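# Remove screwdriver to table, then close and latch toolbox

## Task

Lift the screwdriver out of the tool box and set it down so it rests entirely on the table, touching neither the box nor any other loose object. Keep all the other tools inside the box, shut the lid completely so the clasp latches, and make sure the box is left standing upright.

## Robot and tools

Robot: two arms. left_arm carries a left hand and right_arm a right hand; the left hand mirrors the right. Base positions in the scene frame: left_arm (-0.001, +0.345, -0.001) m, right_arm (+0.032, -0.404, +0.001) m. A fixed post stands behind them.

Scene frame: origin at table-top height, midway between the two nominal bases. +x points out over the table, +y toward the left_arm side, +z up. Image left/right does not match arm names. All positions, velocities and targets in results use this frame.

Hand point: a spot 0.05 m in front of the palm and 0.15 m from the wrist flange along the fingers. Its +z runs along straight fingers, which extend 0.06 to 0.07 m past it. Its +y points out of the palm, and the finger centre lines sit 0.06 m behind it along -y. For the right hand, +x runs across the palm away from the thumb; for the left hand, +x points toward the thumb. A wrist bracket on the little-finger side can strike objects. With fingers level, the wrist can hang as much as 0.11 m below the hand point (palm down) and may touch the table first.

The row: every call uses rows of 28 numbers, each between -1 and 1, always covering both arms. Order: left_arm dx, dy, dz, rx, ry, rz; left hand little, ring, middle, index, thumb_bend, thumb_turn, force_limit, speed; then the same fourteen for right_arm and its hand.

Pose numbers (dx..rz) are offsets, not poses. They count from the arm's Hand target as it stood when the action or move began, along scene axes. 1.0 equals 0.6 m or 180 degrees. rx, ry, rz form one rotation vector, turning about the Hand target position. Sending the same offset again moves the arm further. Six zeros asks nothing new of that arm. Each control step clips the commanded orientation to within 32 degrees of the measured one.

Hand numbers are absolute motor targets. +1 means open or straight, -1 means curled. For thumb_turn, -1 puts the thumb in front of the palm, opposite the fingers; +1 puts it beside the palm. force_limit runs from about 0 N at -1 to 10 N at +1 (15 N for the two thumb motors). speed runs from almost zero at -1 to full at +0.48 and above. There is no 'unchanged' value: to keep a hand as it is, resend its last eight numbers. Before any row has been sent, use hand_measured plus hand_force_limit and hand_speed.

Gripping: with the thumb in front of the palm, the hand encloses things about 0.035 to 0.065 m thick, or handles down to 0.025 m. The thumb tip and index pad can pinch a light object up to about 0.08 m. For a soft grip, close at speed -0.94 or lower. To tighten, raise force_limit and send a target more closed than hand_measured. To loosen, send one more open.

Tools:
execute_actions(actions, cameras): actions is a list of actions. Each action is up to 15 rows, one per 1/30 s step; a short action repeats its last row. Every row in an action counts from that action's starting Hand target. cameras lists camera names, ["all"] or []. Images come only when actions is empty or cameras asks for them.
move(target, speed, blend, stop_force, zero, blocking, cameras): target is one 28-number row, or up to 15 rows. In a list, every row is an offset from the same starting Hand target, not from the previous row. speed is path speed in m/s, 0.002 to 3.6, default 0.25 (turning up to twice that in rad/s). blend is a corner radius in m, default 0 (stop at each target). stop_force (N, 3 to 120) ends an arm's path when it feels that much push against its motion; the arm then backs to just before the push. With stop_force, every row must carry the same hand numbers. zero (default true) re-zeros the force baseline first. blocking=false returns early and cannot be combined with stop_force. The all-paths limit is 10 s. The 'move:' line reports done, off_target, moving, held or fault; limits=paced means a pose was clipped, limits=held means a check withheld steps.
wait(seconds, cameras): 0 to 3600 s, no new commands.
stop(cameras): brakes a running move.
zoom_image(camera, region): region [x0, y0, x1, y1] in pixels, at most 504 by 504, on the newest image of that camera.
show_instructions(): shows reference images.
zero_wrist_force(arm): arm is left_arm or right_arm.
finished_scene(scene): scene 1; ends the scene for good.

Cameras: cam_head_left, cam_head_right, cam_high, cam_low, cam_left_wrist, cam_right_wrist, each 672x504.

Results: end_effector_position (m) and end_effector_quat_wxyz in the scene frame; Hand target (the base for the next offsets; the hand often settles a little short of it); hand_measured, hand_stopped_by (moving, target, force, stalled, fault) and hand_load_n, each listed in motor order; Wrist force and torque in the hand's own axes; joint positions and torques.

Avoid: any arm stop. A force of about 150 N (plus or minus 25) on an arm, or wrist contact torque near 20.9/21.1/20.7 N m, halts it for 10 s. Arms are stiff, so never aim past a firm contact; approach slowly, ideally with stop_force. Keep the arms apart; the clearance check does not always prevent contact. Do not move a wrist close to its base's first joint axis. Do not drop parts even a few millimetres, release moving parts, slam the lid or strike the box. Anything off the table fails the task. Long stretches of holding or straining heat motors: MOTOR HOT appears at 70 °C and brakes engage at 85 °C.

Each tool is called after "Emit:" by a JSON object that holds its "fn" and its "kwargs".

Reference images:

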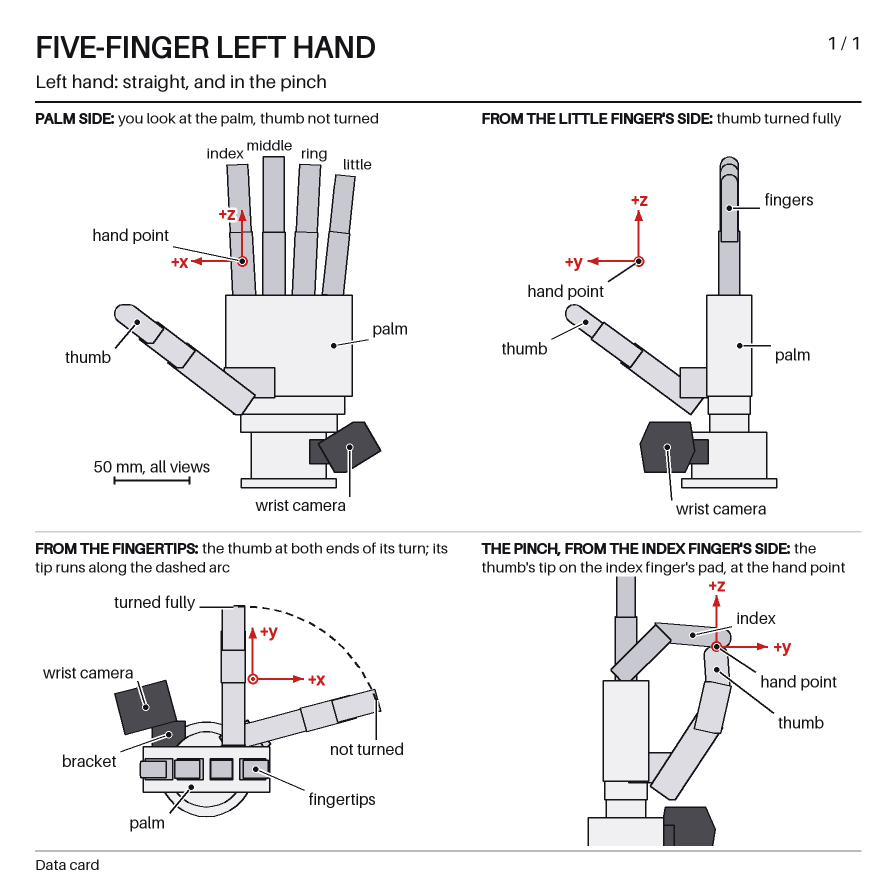

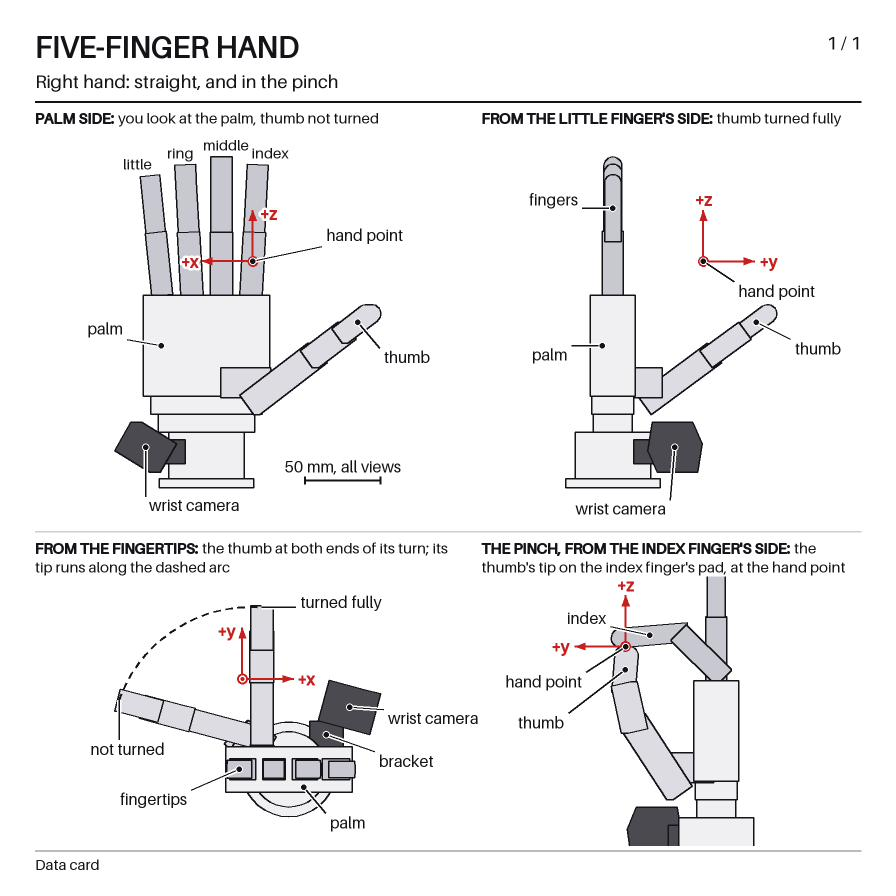

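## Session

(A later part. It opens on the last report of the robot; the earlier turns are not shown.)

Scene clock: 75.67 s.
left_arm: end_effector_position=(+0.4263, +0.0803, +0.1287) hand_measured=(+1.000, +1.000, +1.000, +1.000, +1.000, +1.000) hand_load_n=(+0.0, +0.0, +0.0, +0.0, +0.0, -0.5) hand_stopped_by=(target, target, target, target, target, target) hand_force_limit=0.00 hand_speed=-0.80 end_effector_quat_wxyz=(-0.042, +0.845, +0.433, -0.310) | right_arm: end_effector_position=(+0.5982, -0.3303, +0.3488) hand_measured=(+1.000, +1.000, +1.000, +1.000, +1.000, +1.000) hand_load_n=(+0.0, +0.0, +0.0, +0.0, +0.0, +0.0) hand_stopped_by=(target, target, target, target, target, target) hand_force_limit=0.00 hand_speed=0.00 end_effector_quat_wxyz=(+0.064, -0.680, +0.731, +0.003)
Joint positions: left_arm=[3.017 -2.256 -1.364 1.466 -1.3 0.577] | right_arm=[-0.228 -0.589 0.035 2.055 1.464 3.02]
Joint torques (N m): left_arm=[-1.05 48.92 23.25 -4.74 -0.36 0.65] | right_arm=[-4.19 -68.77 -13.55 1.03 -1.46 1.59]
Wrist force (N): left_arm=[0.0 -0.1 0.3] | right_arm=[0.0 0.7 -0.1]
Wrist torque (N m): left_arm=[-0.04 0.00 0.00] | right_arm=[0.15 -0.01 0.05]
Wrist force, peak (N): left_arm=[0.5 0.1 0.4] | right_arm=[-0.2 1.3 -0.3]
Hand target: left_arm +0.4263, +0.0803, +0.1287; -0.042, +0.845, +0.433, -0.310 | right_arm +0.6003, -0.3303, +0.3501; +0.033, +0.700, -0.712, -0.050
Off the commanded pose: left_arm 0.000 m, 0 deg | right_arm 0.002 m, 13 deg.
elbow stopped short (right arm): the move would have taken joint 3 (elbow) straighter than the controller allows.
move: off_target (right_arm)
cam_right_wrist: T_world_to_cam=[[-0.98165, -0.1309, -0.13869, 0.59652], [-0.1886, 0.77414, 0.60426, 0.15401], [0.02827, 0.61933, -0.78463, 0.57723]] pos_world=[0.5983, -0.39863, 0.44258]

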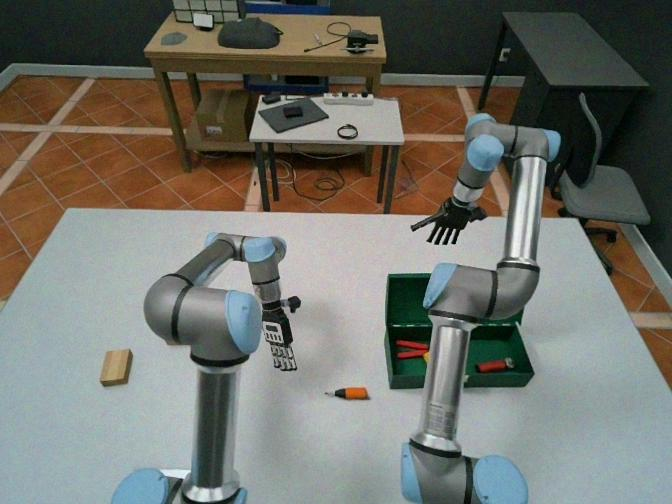

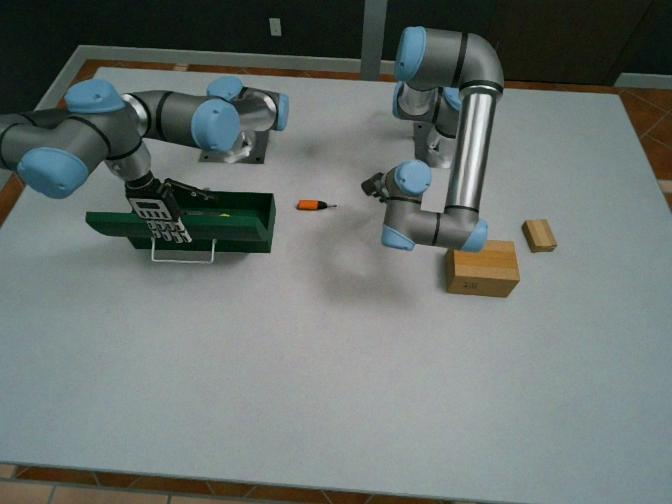

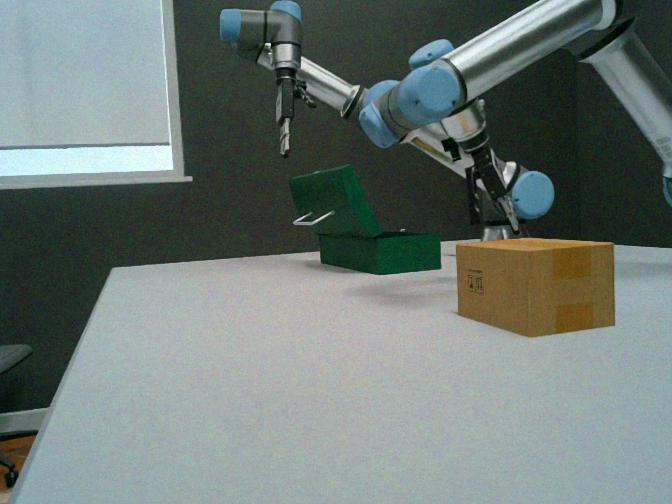

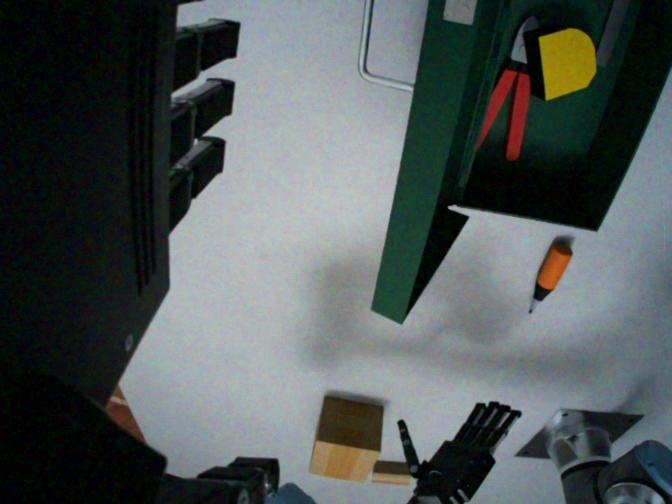

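Emit:
{"fn": "move", "kwargs": {"target": [0,0,0,0,0,0,1,1,1,1,1,1,0,-0.8,-0.0072,0.1588,-0.2118,-0.0082,0.0737,0.0205,1,1,1,1,1,1,0.0,0], "speed": 0.12, "cameras": ["cam_head_right","cam_high","cam_low","cam_right_wrist"]}}

Scene clock: 82.03 s.
left_arm: end_effector_position=(+0.4263, +0.0803, +0.1287) hand_measured=(+1.000, +1.000, +1.000, +1.000, +1.000, +1.000) hand_load_n=(+0.0, +0.0, +0.0, +0.5, +0.0, +0.0) hand_stopped_by=(target, target, target, target, target, target) hand_force_limit=0.00 hand_speed=-0.80 end_effector_quat_wxyz=(-0.042, +0.845, +0.433, -0.310) | right_arm: end_effector_position=(+0.5937, -0.2353, +0.2221) hand_measured=(+1.000, +1.000, +1.000, +1.000, +1.000, +1.000) hand_load_n=(+0.0, +0.0, +0.0, +0.0, +0.0, +0.0) hand_stopped_by=(target, target, target, target, target, target) hand_force_limit=0.00 hand_speed=0.00 end_effector_quat_wxyz=(+0.064, +0.701, -0.703, -0.100) end_effector_velocity=(+0.000, -0.002, +0.003) end_effector_angular_velocity=(+0.000, -0.005, -0.003)
Joint positions: left_arm=[3.017 -2.256 -1.364 1.466 -1.3 0.577] | right_arm=[-0.043 -0.346 0.035 2.114 1.523 3.126]
Joint velocities: left_arm=[within noise] | right_arm=[-0.003 -0.005 0 0 0 0]
Joint torques (N m): left_arm=[-0.44 48.47 23.46 -5.04 -0.44 0.67] | right_arm=[-11.45 -79.27 -20.09 2.45 -0.91 -2]
Wrist force (N): left_arm=[0.3 -0.1 0.2] | right_arm=[0.1 0.4 0.4]
Wrist torque (N m): left_arm=[-0.03 -0.04 0.01] | right_arm=[0.05 -0.04 -0.13]
Wrist force, peak (N): left_arm=[0.3 0.0 0.6] | right_arm=[0.6 0.9 -1.1]
Hand target: left_arm +0.4263, +0.0803, +0.1287; -0.042, +0.845, +0.433, -0.310 | right_arm +0.5960, -0.2350, +0.2230; +0.125, +0.712, -0.681, -0.120
Off the commanded pose: left_arm 0.000 m, 0 deg | right_arm 0.002 m, 8 deg.
elbow stopped short (right arm): the move would have taken joint 3 (elbow) straighter than the controller allows.
move: off_target (right_arm)
cam_right_wrist: T_world_to_cam=[[-0.96133, -0.2113, 0.17663, 0.48589], [-0.05937, 0.78528, 0.61629, 0.07935], [-0.26892, 0.58197, -0.76746, 0.5829]] pos_world=[0.62857, -0.29888, 0.31262]

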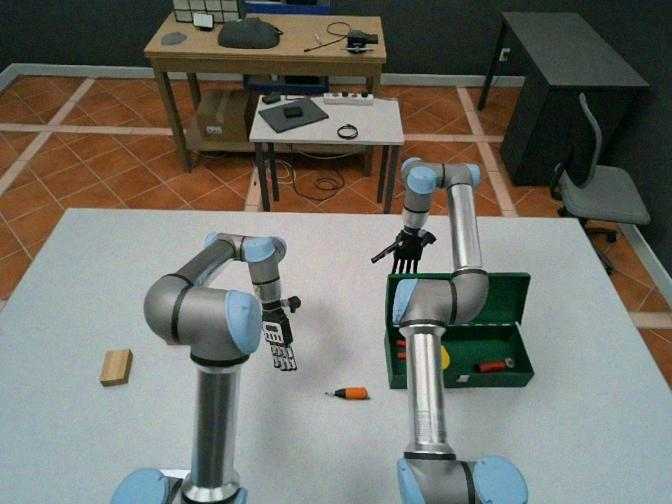

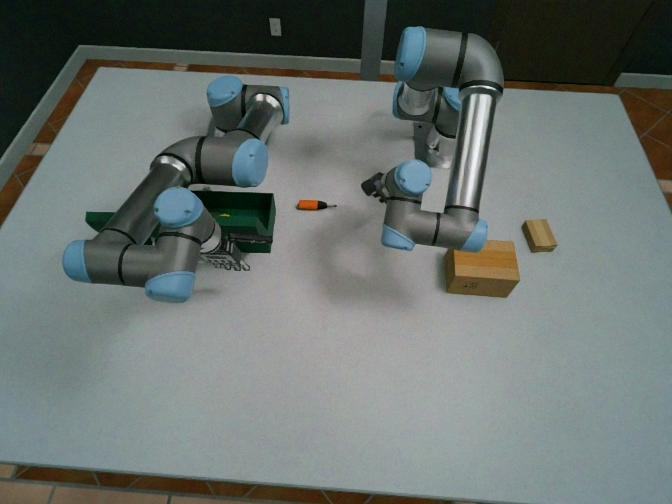

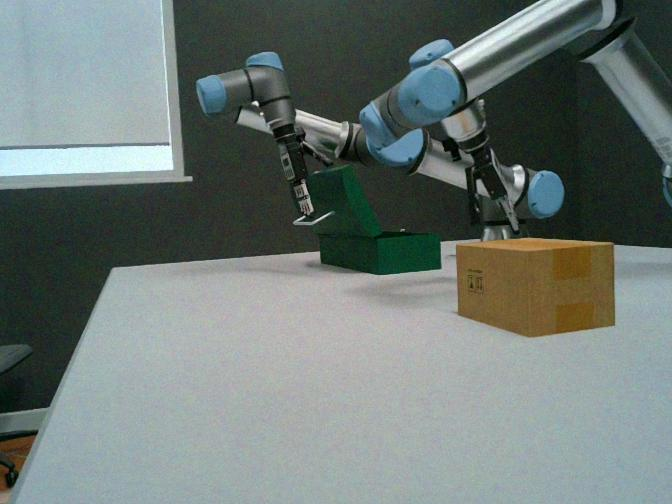

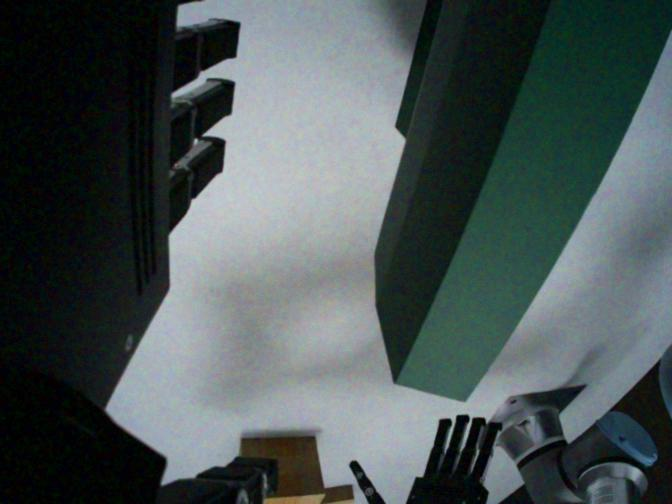

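Emit:
{"fn": "move", "kwargs": {"target": [0,0,0,0,0,0,1,1,1,1,1,1,0,-0.8,-0.0538,0,0.0457,0,0,0,1,1,1,1,1,1,0.0,0], "speed": 0.08, "cameras": ["cam_low","cam_right_wrist"]}}

Scene clock: 84.87 s.
left_arm: end_effector_position=(+0.4263, +0.0803, +0.1287) hand_measured=(+1.000, +1.000, +1.000, +1.000, +1.000, +1.000) hand_load_n=(+0.0, +0.0, +0.0, +0.0, +0.0, +0.0) hand_stopped_by=(target, target, target, target, target, target) hand_force_limit=0.00 hand_speed=-0.80 end_effector_quat_wxyz=(-0.042, +0.845, +0.433, -0.310) | right_arm: end_effector_position=(+0.5637, -0.2349, +0.2505) hand_measured=(+1.000, +1.000, +1.000, +1.000, +1.000, +1.000) hand_load_n=(+0.0, +0.0, +0.0, +0.0, +0.0, +0.0) hand_stopped_by=(target, target, target, target, target, target) hand_force_limit=0.00 hand_speed=0.00 end_effector_quat_wxyz=(+0.125, +0.712, -0.681, -0.120) end_effector_velocity=(+0.000, +0.000, +0.001) end_effector_angular_velocity=(+0.000, -0.002, -0.001)
Joint positions: left_arm=[3.017 -2.256 -1.364 1.466 -1.3 0.577] | right_arm=[-0.015 -0.372 0.078 2.213 1.58 3.115]
Joint velocities: left_arm=[within noise] | right_arm=[-0.001 0.001 -0.005 0.002 0 0]
Joint torques (N m): left_arm=[-0.9 48.84 23.3 -4.9 -0.42 0.74] | right_arm=[-10.09 -57.92 -25.71 5.26 -1.25 0.26]
Wrist force (N): left_arm=[-0.2 0.0 0.3] | right_arm=[0.5 0.2 0.3]
Wrist torque (N m): left_arm=[-0.02 0.03 -0.01] | right_arm=[0.04 -0.10 -0.02]
Wrist force, peak (N): left_arm=[0.6 -0.3 -0.1] | right_arm=[0.5 0.9 0.4]
Hand target: left_arm +0.4263, +0.0803, +0.1287; -0.042, +0.845, +0.433, -0.310 | right_arm +0.5637, -0.2350, +0.2504; +0.125, +0.712, -0.681, -0.120
Off the commanded pose: left_arm 0.000 m, 0 deg | right_arm 0.000 m, 0 deg.
elbow stopped short (right arm): the move would have taken joint 3 (elbow) straighter than the controller allows.
move: done
cam_right_wrist: T_world_to_cam=[[-0.92095, -0.25101, 0.29806, 0.38965], [-0.03399, 0.81373, 0.58025, 0.06116], [-0.38819, 0.52425, -0.75794, 0.64771]] pos_world=[0.61236, -0.29152, 0.3393]

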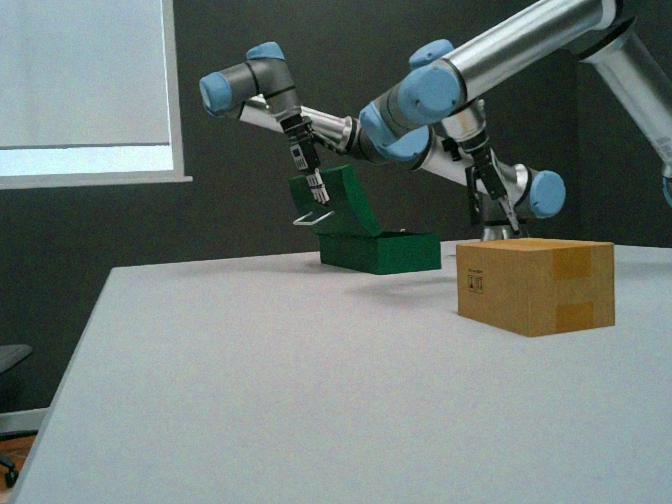

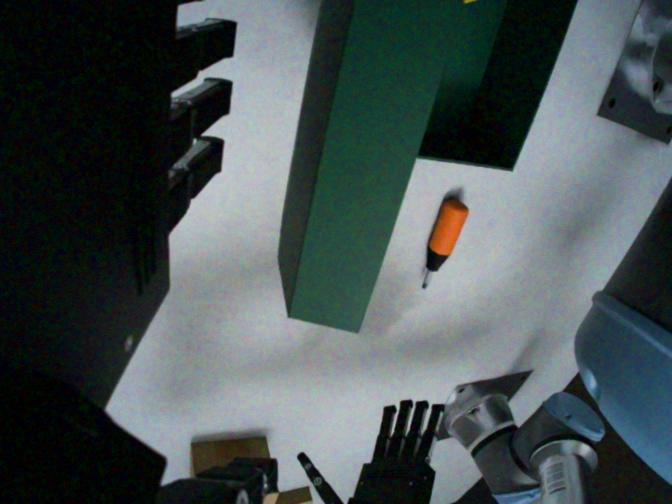

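Emit:
{"fn": "move", "kwargs": {"target": [[0,0,0,0,0,0,1,1,1,1,1,1,0,-0.8,0,0,0,0,0,0,1,1,1,1,1,-1,-0.3,-0.2],[0,0,0,0,0,0,1,1,1,1,1,1,0,-0.8,-0.032,0,-0.015,0,0,0,1,1,1,1,1,-1,-0.3,-0.2]], "speed": 0.03, "cameras": ["cam_low","cam_right_wrist"]}}

Scene clock: 88.20 s.
left_arm: end_effector_position=(+0.4263, +0.0803, +0.1287) hand_measured=(+1.000, +1.000, +1.000, +1.000, +1.000, +1.000) hand_load_n=(+0.0, +0.0, +0.0, +0.0, +0.0, +0.0) hand_stopped_by=(target, target, target, target, target, target) hand_force_limit=0.00 hand_speed=-0.80 end_effector_quat_wxyz=(-0.042, +0.845, +0.433, -0.310) | right_arm: end_effector_position=(+0.5445, -0.2350, +0.2415) hand_measured=(+1.000, +1.000, +1.000, +1.000, +1.000, -1.000) hand_load_n=(+0.0, -0.5, +0.0, +0.0, +0.0, +0.0) hand_stopped_by=(target, target, target, target, target, target) hand_force_limit=-0.30 hand_speed=-0.20 end_effector_quat_wxyz=(+0.125, +0.712, -0.681, -0.120)
Joint positions: left_arm=[3.017 -2.256 -1.364 1.466 -1.3 0.577] | right_arm=[-0.014 -0.553 0.462 2.01 1.58 3.116]
Joint torques (N m): left_arm=[-0.4 48.71 23.7 -5.08 -0.48 0.73] | right_arm=[-9.73 -56.1 -16.96 4.49 -1.27 1.29]
Wrist force (N): left_arm=[0.1 -0.1 0.0] | right_arm=[0.3 0.4 0.5]
Wrist torque (N m): left_arm=[-0.02 -0.02 0.01] | right_arm=[0.06 -0.09 -0.04]
Wrist force, peak (N): left_arm=[0.2 -0.4 0.5] | right_arm=[0.3 0.8 0.9]
Hand target: left_arm +0.4263, +0.0803, +0.1287; -0.042, +0.845, +0.433, -0.310 | right_arm +0.5445, -0.2350, +0.2414; +0.125, +0.712, -0.681, -0.120
Off the commanded pose: left_arm 0.000 m, 0 deg | right_arm 0.000 m, 0 deg.
move: done
cam_right_wrist: T_world_to_cam=[[-0.92101, -0.2508, 0.29807, 0.37462], [-0.03379, 0.81374, 0.58025, 0.06569], [-0.38808, 0.52434, -0.75793, 0.63341]] pos_world=[0.59306, -0.29162, 0.3303]

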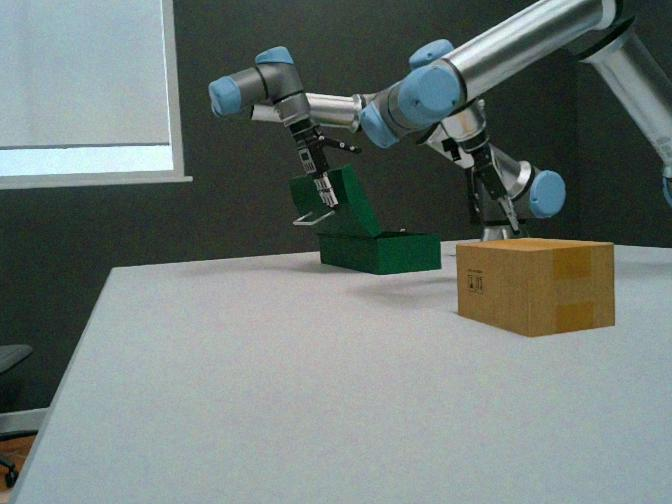

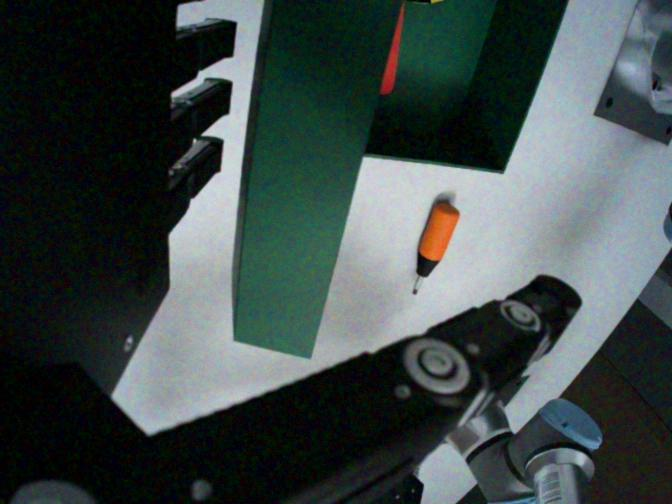

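Emit:
{"fn": "move", "kwargs": {"target": [[0,0,0,0,0,0,1,1,1,1,1,1,0,-0.8,0,0,0,0,0,0,1,1,1,1,0.2,-1,-0.3,-0.5],[0,0,0,0,0,0,1,1,1,1,1,1,0,-0.8,-0.0668,-0.003,0.014,0.0037,-0.0832,0,1,1,1,1,0.2,-1,-0.3,-0.5]], "speed": 0.04, "cameras": ["cam_low","cam_right_wrist"]}}

Scene clock: 94.00 s.
left_arm: end_effector_position=(+0.4263, +0.0803, +0.1287) hand_measured=(+1.000, +1.000, +1.000, +1.000, +1.000, +1.000) hand_load_n=(+0.0, +0.0, -0.5, +0.0, +0.0, +0.0) hand_stopped_by=(target, target, target, target, target, target) hand_force_limit=0.00 hand_speed=-0.80 end_effector_quat_wxyz=(-0.042, +0.845, +0.433, -0.310) | right_arm: end_effector_position=(+0.5044, -0.2368, +0.2499) hand_measured=(+1.000, +1.000, +1.000, +1.000, +0.200, -1.000) hand_load_n=(+0.0, +0.0, +0.0, +0.0, +0.0, +0.0) hand_stopped_by=(target, target, target, target, target, target) hand_force_limit=-0.30 hand_speed=-0.50 end_effector_quat_wxyz=(+0.031, +0.722, -0.691, -0.030) end_effector_velocity=(+0.000, +0.000, +0.000) end_effector_angular_velocity=(+0.000, +0.005, +0.000)
Joint positions: left_arm=[3.017 -2.256 -1.364 1.466 -1.3 0.577] | right_arm=[-0.019 -0.899 0.925 1.631 1.573 3.109]
Joint velocities: left_arm=[within noise] | right_arm=[0 0.003 -0.003 0.005 0 0]
Joint torques (N m): left_arm=[-1.15 49.11 24.11 -5.21 -0.48 0.8] | right_arm=[-8.68 -44.07 -27.18 5.27 -1.77 -1.95]
Wrist force (N): left_arm=[0.0 -0.1 0.0] | right_arm=[-0.2 -1.0 0.7]
Wrist torque (N m): left_arm=[-0.01 0.00 0.00] | right_arm=[0.06 -0.06 -0.05]
Wrist force, peak (N): left_arm=[0.0 -0.5 0.6] | right_arm=[-0.2 -2.5 1.5]
Hand target: left_arm +0.4263, +0.0803, +0.1287; -0.042, +0.845, +0.433, -0.310 | right_arm +0.5044, -0.2368, +0.2498; +0.031, +0.722, -0.691, -0.030
Off the commanded pose: left_arm 0.000 m, 0 deg | right_arm 0.000 m, 0 deg.
move: done
cam_right_wrist: T_world_to_cam=[[-0.96635, -0.25288, 0.04699, 0.41989], [-0.18391, 0.80705, 0.56112, 0.13987], [-0.17982, 0.5336, -0.8264, 0.53943]] pos_world=[0.52849, -0.29454, 0.34757]

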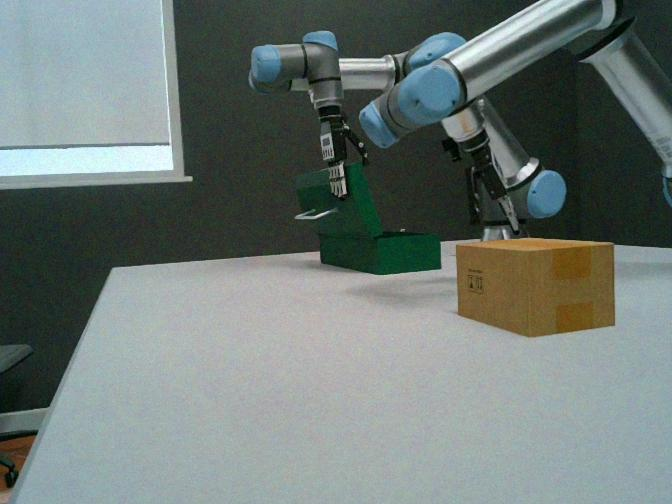

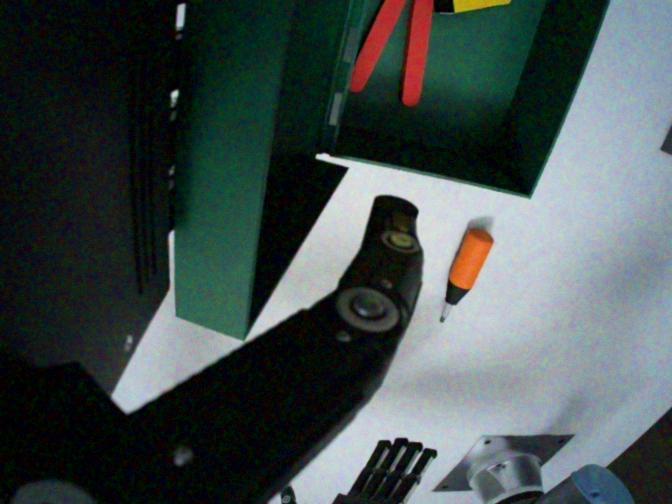

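Emit:
{"fn": "move", "kwargs": {"target": [0,0,0,0,0,0,1,1,1,1,1,1,0,-0.8,0.022,0,0.0,0,0,0,1,1,1,1,0.2,-1,-0.3,-0.5], "speed": 0.03, "cameras": ["cam_low","cam_right_wrist"]}}

Scene clock: 95.23 s.
left_arm: end_effector_position=(+0.4263, +0.0803, +0.1287) hand_measured=(+1.000, +1.000, +1.000, +1.000, +1.000, +1.000) hand_load_n=(+0.0, +0.0, +0.0, +0.0, +0.0, +0.0) hand_stopped_by=(target, target, target, target, target, target) hand_force_limit=0.00 hand_speed=-0.80 end_effector_quat_wxyz=(-0.042, +0.845, +0.433, -0.310) | right_arm: end_effector_position=(+0.5176, -0.2368, +0.2498) hand_measured=(+1.000, +1.000, +1.000, +1.000, +0.200, -1.000) hand_load_n=(+0.0, +0.0, +0.0, +0.0, +0.0, +0.0) hand_stopped_by=(target, target, target, target, target, target) hand_force_limit=-0.30 hand_speed=-0.50 end_effector_quat_wxyz=(+0.032, +0.722, -0.691, -0.030) end_effector_velocity=(+0.000, -0.001, -0.001) end_effector_angular_velocity=(+0.000, -0.003, -0.002)
Joint positions: left_arm=[3.017 -2.256 -1.364 1.466 -1.3 0.577] | right_arm=[-0.019 -0.858 0.858 1.659 1.573 3.109]
Joint velocities: left_arm=[within noise] | right_arm=[-0.002 -0.002 0.004 -0.005 0 0]
Joint torques (N m): left_arm=[-0.78 48.61 23.76 -5.27 -0.57 0.94] | right_arm=[-6.69 -66.11 -13.23 2.04 -0.91 -2]
Wrist force (N): left_arm=[-0.1 0.3 -0.2] | right_arm=[-0.7 -2.4 0.6]
Wrist torque (N m): left_arm=[0.04 0.00 -0.01] | right_arm=[-0.05 -0.01 -0.16]
Wrist force, peak (N): left_arm=[0.5 -0.1 0.5] | right_arm=[-0.7 -2.4 0.6]
Hand target: left_arm +0.4263, +0.0803, +0.1287; -0.042, +0.845, +0.433, -0.310 | right_arm +0.5176, -0.2368, +0.2498; +0.031, +0.722, -0.691, -0.030
Off the commanded pose: left_arm 0.000 m, 0 deg | right_arm 0.000 m, 0 deg.
move: done
cam_right_wrist: T_world_to_cam=[[-0.96634, -0.25286, 0.04747, 0.43258], [-0.18361, 0.80705, 0.56121, 0.14218], [-0.18022, 0.5336, -0.82631, 0.54192]] pos_world=[0.54179, -0.29454, 0.34747]

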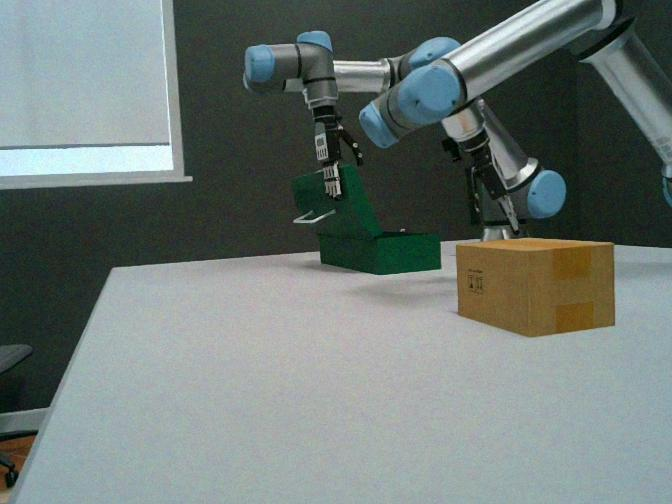

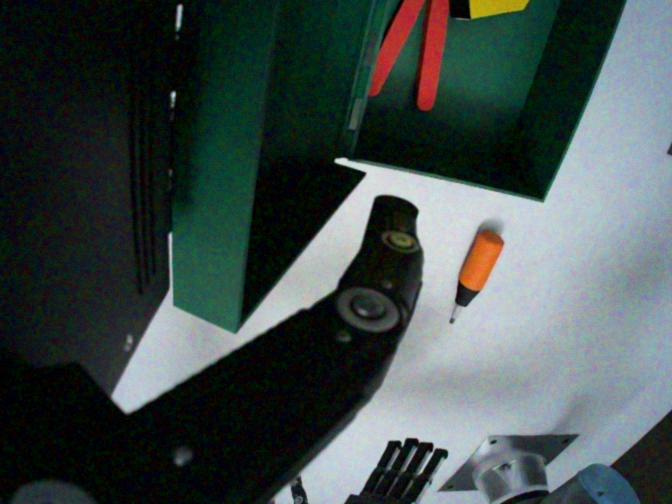

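Emit:
{"fn": "move", "kwargs": {"target": [[0,0,0,0,0,0,1,1,1,1,1,1,0,-0.8,0,0,0,0,0,0,1,1,1,1,1,-1,-0.3,-0.2],[0,0,0,0,0,0,1,1,1,1,1,1,0,-0.8,0.06,0,0.0,0,0,0,1,1,1,1,1,-1,-0.3,-0.2],[0,0,0,0,0,0,1,1,1,1,1,1,0,-0.8,0.1,-0.05,0.1,0,0,0,1,1,1,1,1,-1,-0.3,-0.2]], "speed": 0.05, "cameras": ["cam_low","cam_high","cam_right_wrist"]}}

Emit:
{"fn": "zoom_image", "kwargs": {"camera": "cam_low", "region": [280, 150, 460, 290]}}

Emit:
{"fn": "zoom_image", "kwargs": {"camera": "cam_high", "region": [80, 180, 290, 290]}}

Scene clock: 103.97 s.
left_arm: end_effector_position=(+0.4263, +0.0803, +0.1287) hand_measured=(+1.000, +1.000, +1.000, +1.000, +1.000, +1.000) hand_load_n=(+0.0, +0.0, +0.0, +0.0, +0.0, +0.0) hand_stopped_by=(target, target, target, target, target, target) hand_force_limit=0.00 hand_speed=-0.80 end_effector_quat_wxyz=(-0.042, +0.845, +0.433, -0.310) | right_arm: end_effector_position=(+0.5770, -0.2669, +0.3095) hand_measured=(+1.000, +1.000, +1.000, +1.000, +1.000, -1.000) hand_load_n=(+0.0, +0.0, +0.0, +0.0, +0.0, +0.0) hand_stopped_by=(target, target, target, target, target, target) hand_force_limit=-0.30 hand_speed=-0.20 end_effector_quat_wxyz=(+0.030, +0.722, -0.691, -0.029)
Joint positions: left_arm=[3.017 -2.256 -1.364 1.466 -1.3 0.577] | right_arm=[-0.069 -0.504 0.035 2.123 1.576 3.06]
Joint torques (N m): left_arm=[-0.85 48.73 24.76 -5.47 -0.61 0.93] | right_arm=[8.87 -56.66 -25.14 4.45 1.19 1.59]
Wrist force (N): left_arm=[0.4 -0.2 0.3] | right_arm=[0.1 1.0 0.1]
Wrist torque (N m): left_arm=[-0.05 -0.07 0.02] | right_arm=[0.21 -0.05 0.05]
Wrist force, peak (N): left_arm=[0.1 -0.3 0.6] | right_arm=[-0.5 -2.1 0.9]
Hand target: left_arm +0.4263, +0.0803, +0.1287; -0.042, +0.845, +0.433, -0.310 | right_arm +0.5776, -0.2668, +0.3098; +0.031, +0.722, -0.691, -0.030
Off the commanded pose: left_arm 0.000 m, 0 deg | right_arm 0.001 m, 0 deg.
elbow stopped short (right arm): the move would have taken joint 3 (elbow) straighter than the controller allows.
move: done
cam_right_wrist: T_world_to_cam=[[-0.96682, -0.25181, 0.04302, 0.48144], [-0.18504, 0.80641, 0.56166, 0.14441], [-0.17612, 0.53507, -0.82625, 0.61602]] pos_world=[0.60068, -0.32483, 0.40716]
Images, in order (width x height): cam_high 672x504, cam_low 672x504, cam_right_wrist 672x504.

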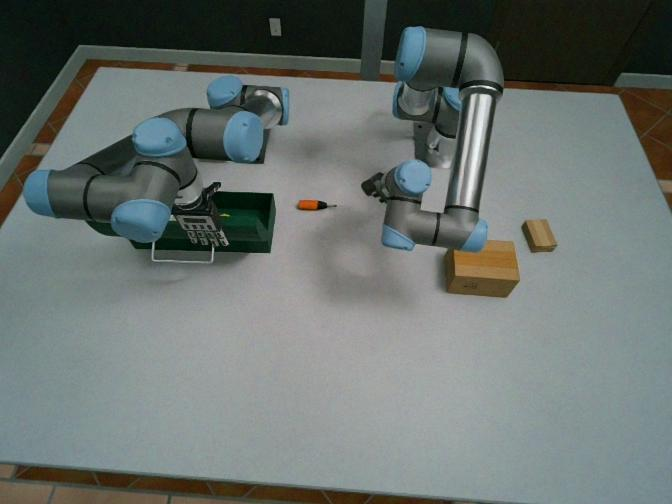

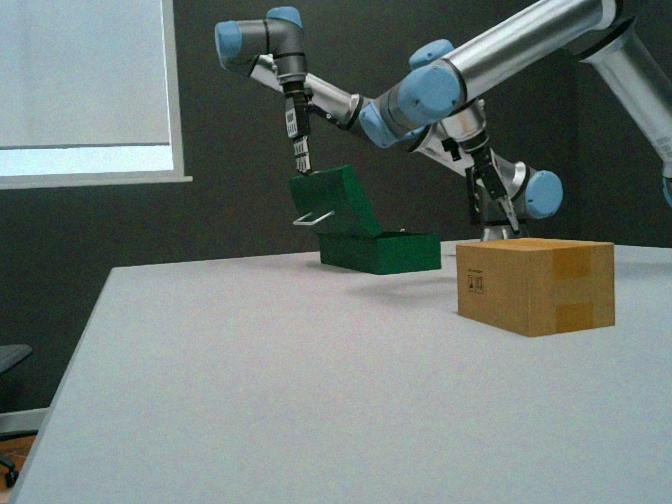

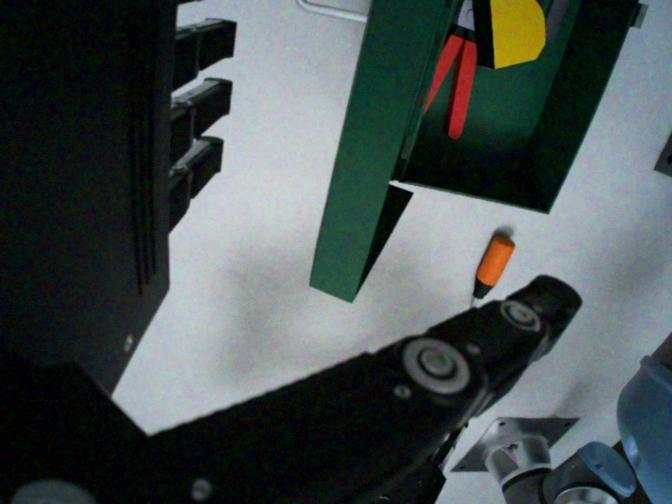

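Scaled by 2.800 from the camera's image (finer frame: 960x720).

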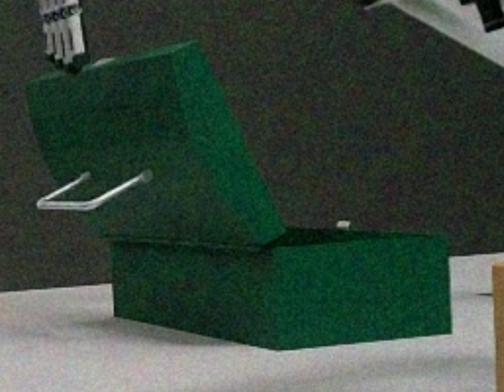

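Scaled by 2.400 from the camera's image (finer frame: 960x720).

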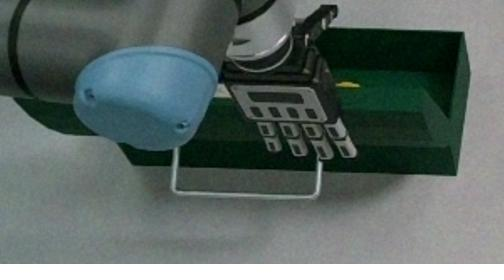

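Emit:
{"fn": "move", "kwargs": {"target": [0,0,0,0,0,0,1,1,1,1,1,1,0,-0.8,0.06,-0.165,-0.03,0.0012,-0.0278,0,1,1,1,1,1,1,-0.3,-0.2], "speed": 0.1, "cameras": ["cam_low","cam_right_wrist"]}}

Emit:
{"fn": "zoom_image", "kwargs": {"camera": "cam_right_wrist", "region": [180, 0, 480, 300]}}

Scene clock: 106.70 s.
left_arm: end_effector_position=(+0.4263, +0.0803, +0.1287) hand_measured=(+1.000, +1.000, +1.000, +1.000, +1.000, +1.000) hand_load_n=(+0.0, +0.0, +0.0, +0.0, +0.0, +0.0) hand_stopped_by=(target, target, target, target, target, target) hand_force_limit=0.00 hand_speed=-0.80 end_effector_quat_wxyz=(-0.042, +0.845, +0.433, -0.310) | right_arm: end_effector_position=(+0.6123, -0.3658, +0.2912) hand_measured=(+1.000, +1.000, +1.000, +1.000, +1.000, +1.000) hand_load_n=(+0.0, +0.0, +0.0, +0.0, +0.0, +0.0) hand_stopped_by=(target, target, target, target, target, target) hand_force_limit=-0.30 hand_speed=-0.20 end_effector_quat_wxyz=(-0.008, +0.721, -0.692, +0.006)
Joint positions: left_arm=[3.017 -2.256 -1.364 1.466 -1.3 0.577] | right_arm=[-0.228 -0.502 0.035 2.019 1.564 2.904]
Joint torques (N m): left_arm=[-0.93 48.8 24.27 -5.31 -0.68 0.98] | right_arm=[3.85 -71.69 -14.58 4.46 1.22 0.81]
Wrist force (N): left_arm=[-0.1 -0.2 0.4] | right_arm=[0.1 1.3 0.2]
Wrist torque (N m): left_arm=[-0.06 0.02 0.00] | right_arm=[0.24 -0.04 0.05]
Wrist force, peak (N): left_arm=[0.2 -0.6 0.5] | right_arm=[-1.1 1.6 0.0]
Hand target: left_arm +0.4263, +0.0803, +0.1287; -0.042, +0.845, +0.433, -0.310 | right_arm +0.6136, -0.3658, +0.2918; +0.000, +0.723, -0.691, +0.000
Off the commanded pose: left_arm 0.000 m, 0 deg | right_arm 0.001 m, 1 deg.
elbow stopped short (right arm): the move would have taken joint 3 (elbow) straighter than the controller allows.
move: done
cam_right_wrist: T_world_to_cam=[[-0.96665, -0.24938, -0.05831, 0.52172], [-0.24023, 0.80398, 0.54398, 0.27898], [-0.08878, 0.53984, -0.83707, 0.61138]] pos_world=[0.62562, -0.42423, 0.39043]

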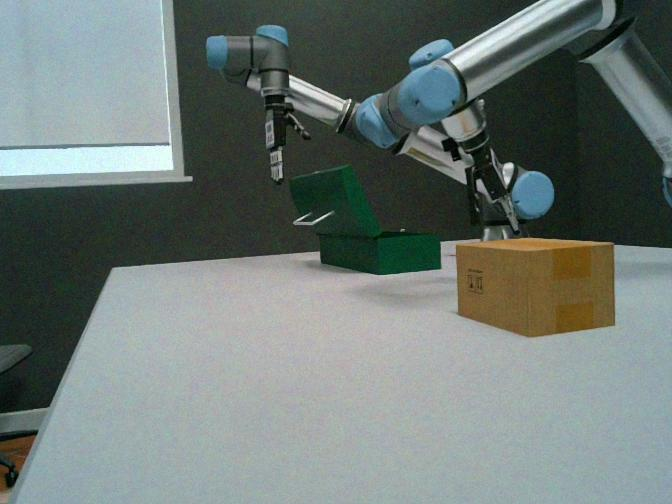

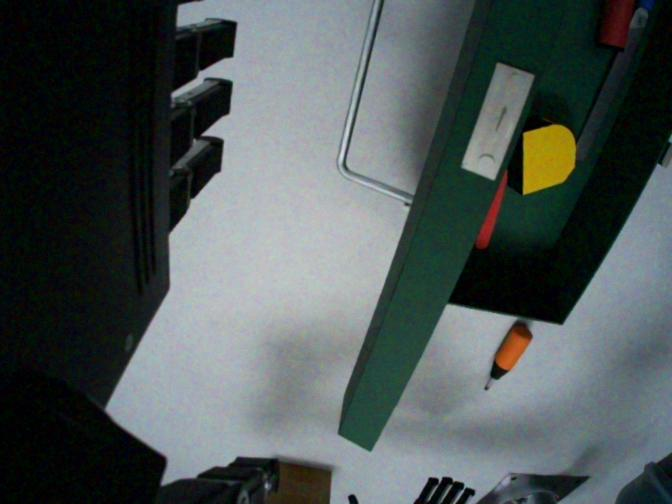

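Scaled by 1.680 from the camera's image (finer frame: 960x720).

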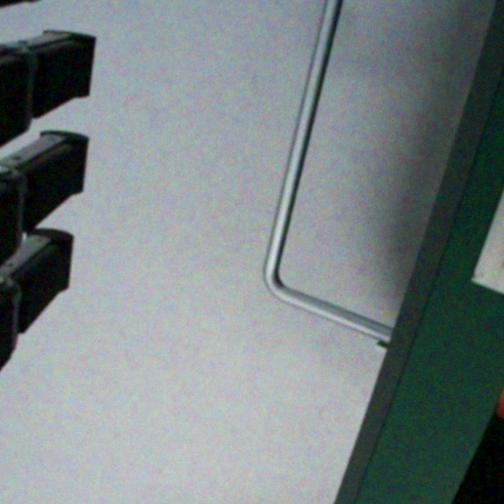

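Emit:
{"fn": "move", "kwargs": {"target": [0,0,0,0,0,0,1,1,1,1,1,1,0,-0.8,0.0,0,-0.15,0,0,0,1,1,1,1,1,1,-0.3,-0.2], "speed": 0.08, "cameras": ["cam_low","cam_right_wrist"]}}

Emit:
{"fn": "zoom_image", "kwargs": {"camera": "cam_right_wrist", "region": [180, 0, 480, 300]}}

Emit:
{"fn": "zoom_image", "kwargs": {"camera": "cam_low", "region": [240, 120, 420, 260]}}

Scene clock: 109.10 s.
left_arm: end_effector_position=(+0.4263, +0.0803, +0.1287) hand_measured=(+1.000, +1.000, +1.000, +1.000, +1.000, +1.000) hand_load_n=(+0.0, +0.0, +0.0, +0.0, +0.0, +0.0) hand_stopped_by=(target, target, target, target, target, target) hand_force_limit=0.00 hand_speed=-0.80 end_effector_quat_wxyz=(-0.042, +0.845, +0.433, -0.310) | right_arm: end_effector_position=(+0.6136, -0.3658, +0.2019) hand_measured=(+1.000, +1.000, +1.000, +1.000, +1.000, +1.000) hand_load_n=(+0.0, +0.0, +0.0, +0.0, +0.0, -0.5) hand_stopped_by=(target, target, target, target, target, target) hand_force_limit=-0.30 hand_speed=-0.20 end_effector_quat_wxyz=(+0.000, +0.723, -0.691, +0.000)
Joint positions: left_arm=[3.017 -2.256 -1.364 1.466 -1.3 0.577] | right_arm=[-0.224 -0.65 0.569 1.652 1.571 2.904]
Joint torques (N m): left_arm=[-0.8 48.74 24.3 -5.42 -0.67 1.02] | right_arm=[3.77 -66.51 -19.91 3.79 -1.12 1.54]
Wrist force (N): left_arm=[0.1 0.1 0.2] | right_arm=[0.2 1.1 -0.1]
Wrist torque (N m): left_arm=[-0.01 0.00 0.00] | right_arm=[0.24 -0.05 0.06]
Wrist force, peak (N): left_arm=[0.5 0.0 0.4] | right_arm=[0.3 1.6 -0.6]
Hand target: left_arm +0.4263, +0.0803, +0.1287; -0.042, +0.845, +0.433, -0.310 | right_arm +0.6136, -0.3658, +0.2018; +0.000, +0.723, -0.691, +0.000
Off the commanded pose: left_arm 0.000 m, 0 deg | right_arm 0.000 m, 0 deg.
move: done
cam_right_wrist: T_world_to_cam=[[-0.96672, -0.25295, -0.03827, 0.5125], [-0.23225, 0.805, 0.54593, 0.32294], [-0.10729, 0.53665, -0.83696, 0.54694]] pos_world=[0.62913, -0.42384, 0.30107]

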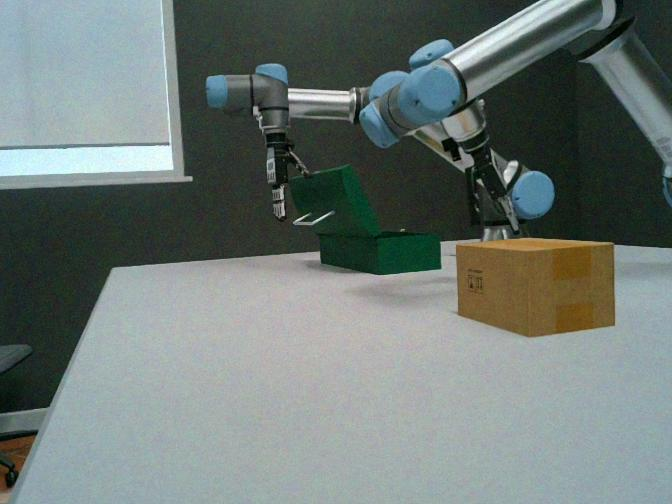

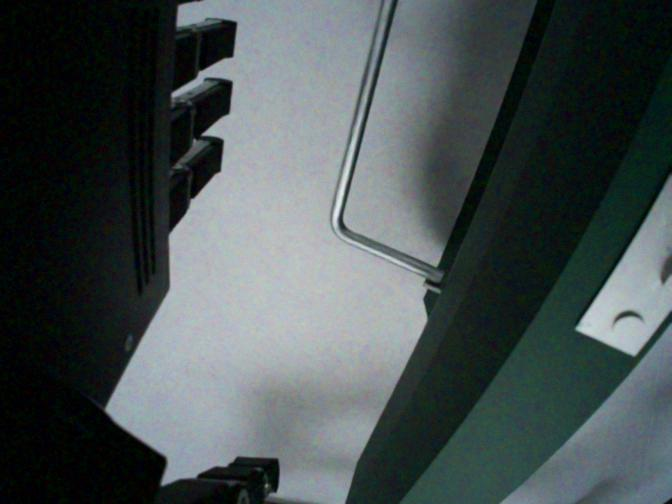

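Scaled by 1.680 from the camera's image (finer frame: 960x720).

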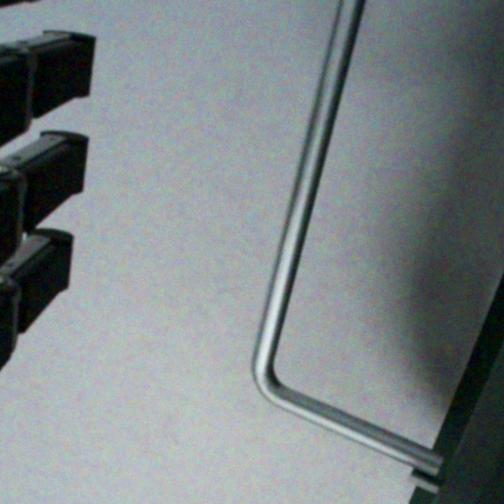

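Scaled by 2.800 from the camera's image (finer frame: 960x720).

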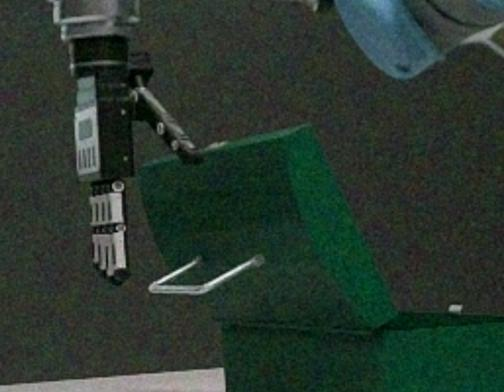

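Emit:
{"fn": "move", "kwargs": {"target": [0,0,0,0,0,0,1,1,1,1,1,1,0,-0.8,-0.0143,0.001,-0.1113,0,0,0,1,1,1,1,0.5,1,-0.3,-0.2], "speed": 0.06, "cameras": ["cam_low","cam_right_wrist"]}}

Emit:
{"fn": "zoom_image", "kwargs": {"camera": "cam_low", "region": [240, 120, 420, 260]}}

Scene clock: 113.47 s.
left_arm: end_effector_position=(+0.4263, +0.0803, +0.1287) hand_measured=(+1.000, +1.000, +1.000, +1.000, +1.000, +1.000) hand_load_n=(+0.0, +0.0, +0.0, +0.0, +0.0, +0.0) hand_stopped_by=(target, target, target, target, target, target) hand_force_limit=0.00 hand_speed=-0.80 end_effector_quat_wxyz=(-0.042, +0.845, +0.433, -0.310) | right_arm: end_effector_position=(+0.6050, -0.3652, +0.1351) hand_measured=(+1.000, +1.000, +1.000, +1.000, +0.500, +1.000) hand_load_n=(+0.0, +0.0, +0.0, +0.0, +0.0, +0.0) hand_stopped_by=(target, target, target, target, target, target) hand_force_limit=-0.30 hand_speed=-0.20 end_effector_quat_wxyz=(+0.000, +0.723, -0.691, +0.000)
Joint positions: left_arm=[3.017 -2.256 -1.364 1.466 -1.3 0.577] | right_arm=[-0.226 -0.679 0.793 1.457 1.571 2.902]
Joint torques (N m): left_arm=[-1.05 48.84 25.04 -5.52 -0.87 0.99] | right_arm=[-9.78 -68.12 -26.32 4.49 -0.98 -1.93]
Wrist force (N): left_arm=[-0.2 0.2 0.3] | right_arm=[0.2 1.2 0.0]
Wrist torque (N m): left_arm=[0.00 0.03 -0.02] | right_arm=[0.24 -0.05 0.05]
Wrist force, peak (N): left_arm=[0.5 -0.5 0.4] | right_arm=[0.3 1.5 0.2]
Hand target: left_arm +0.4263, +0.0803, +0.1287; -0.042, +0.845, +0.433, -0.310 | right_arm +0.6050, -0.3652, +0.1351; +0.000, +0.723, -0.691, +0.000
Off the commanded pose: left_arm 0.000 m, 0 deg | right_arm 0.000 m, 0 deg.
move: done
cam_right_wrist: T_world_to_cam=[[-0.96674, -0.25287, -0.03821, 0.50179], [-0.23215, 0.80502, 0.54593, 0.35696], [-0.10729, 0.53665, -0.83696, 0.48984]] pos_world=[0.62053, -0.42334, 0.23428]

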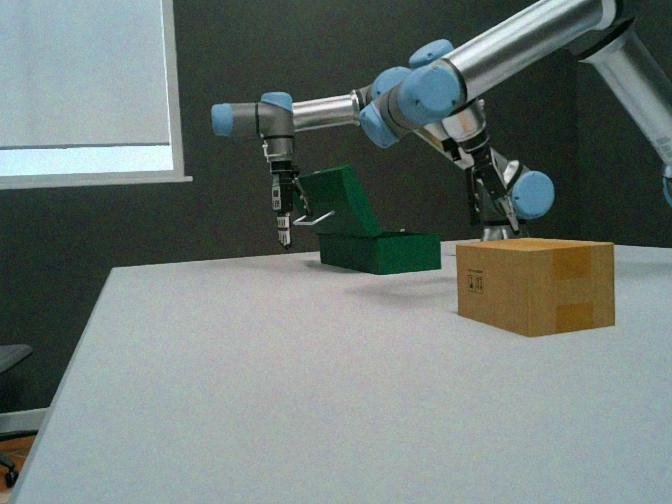

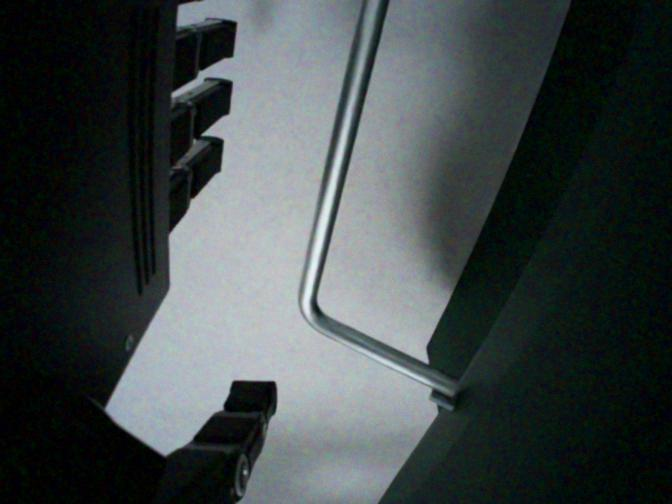

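Scaled by 2.800 from the camera's image (finer frame: 960x720).

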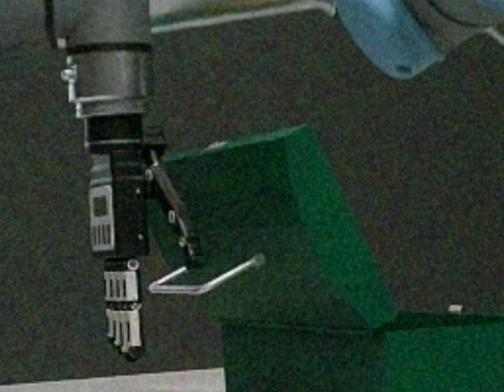

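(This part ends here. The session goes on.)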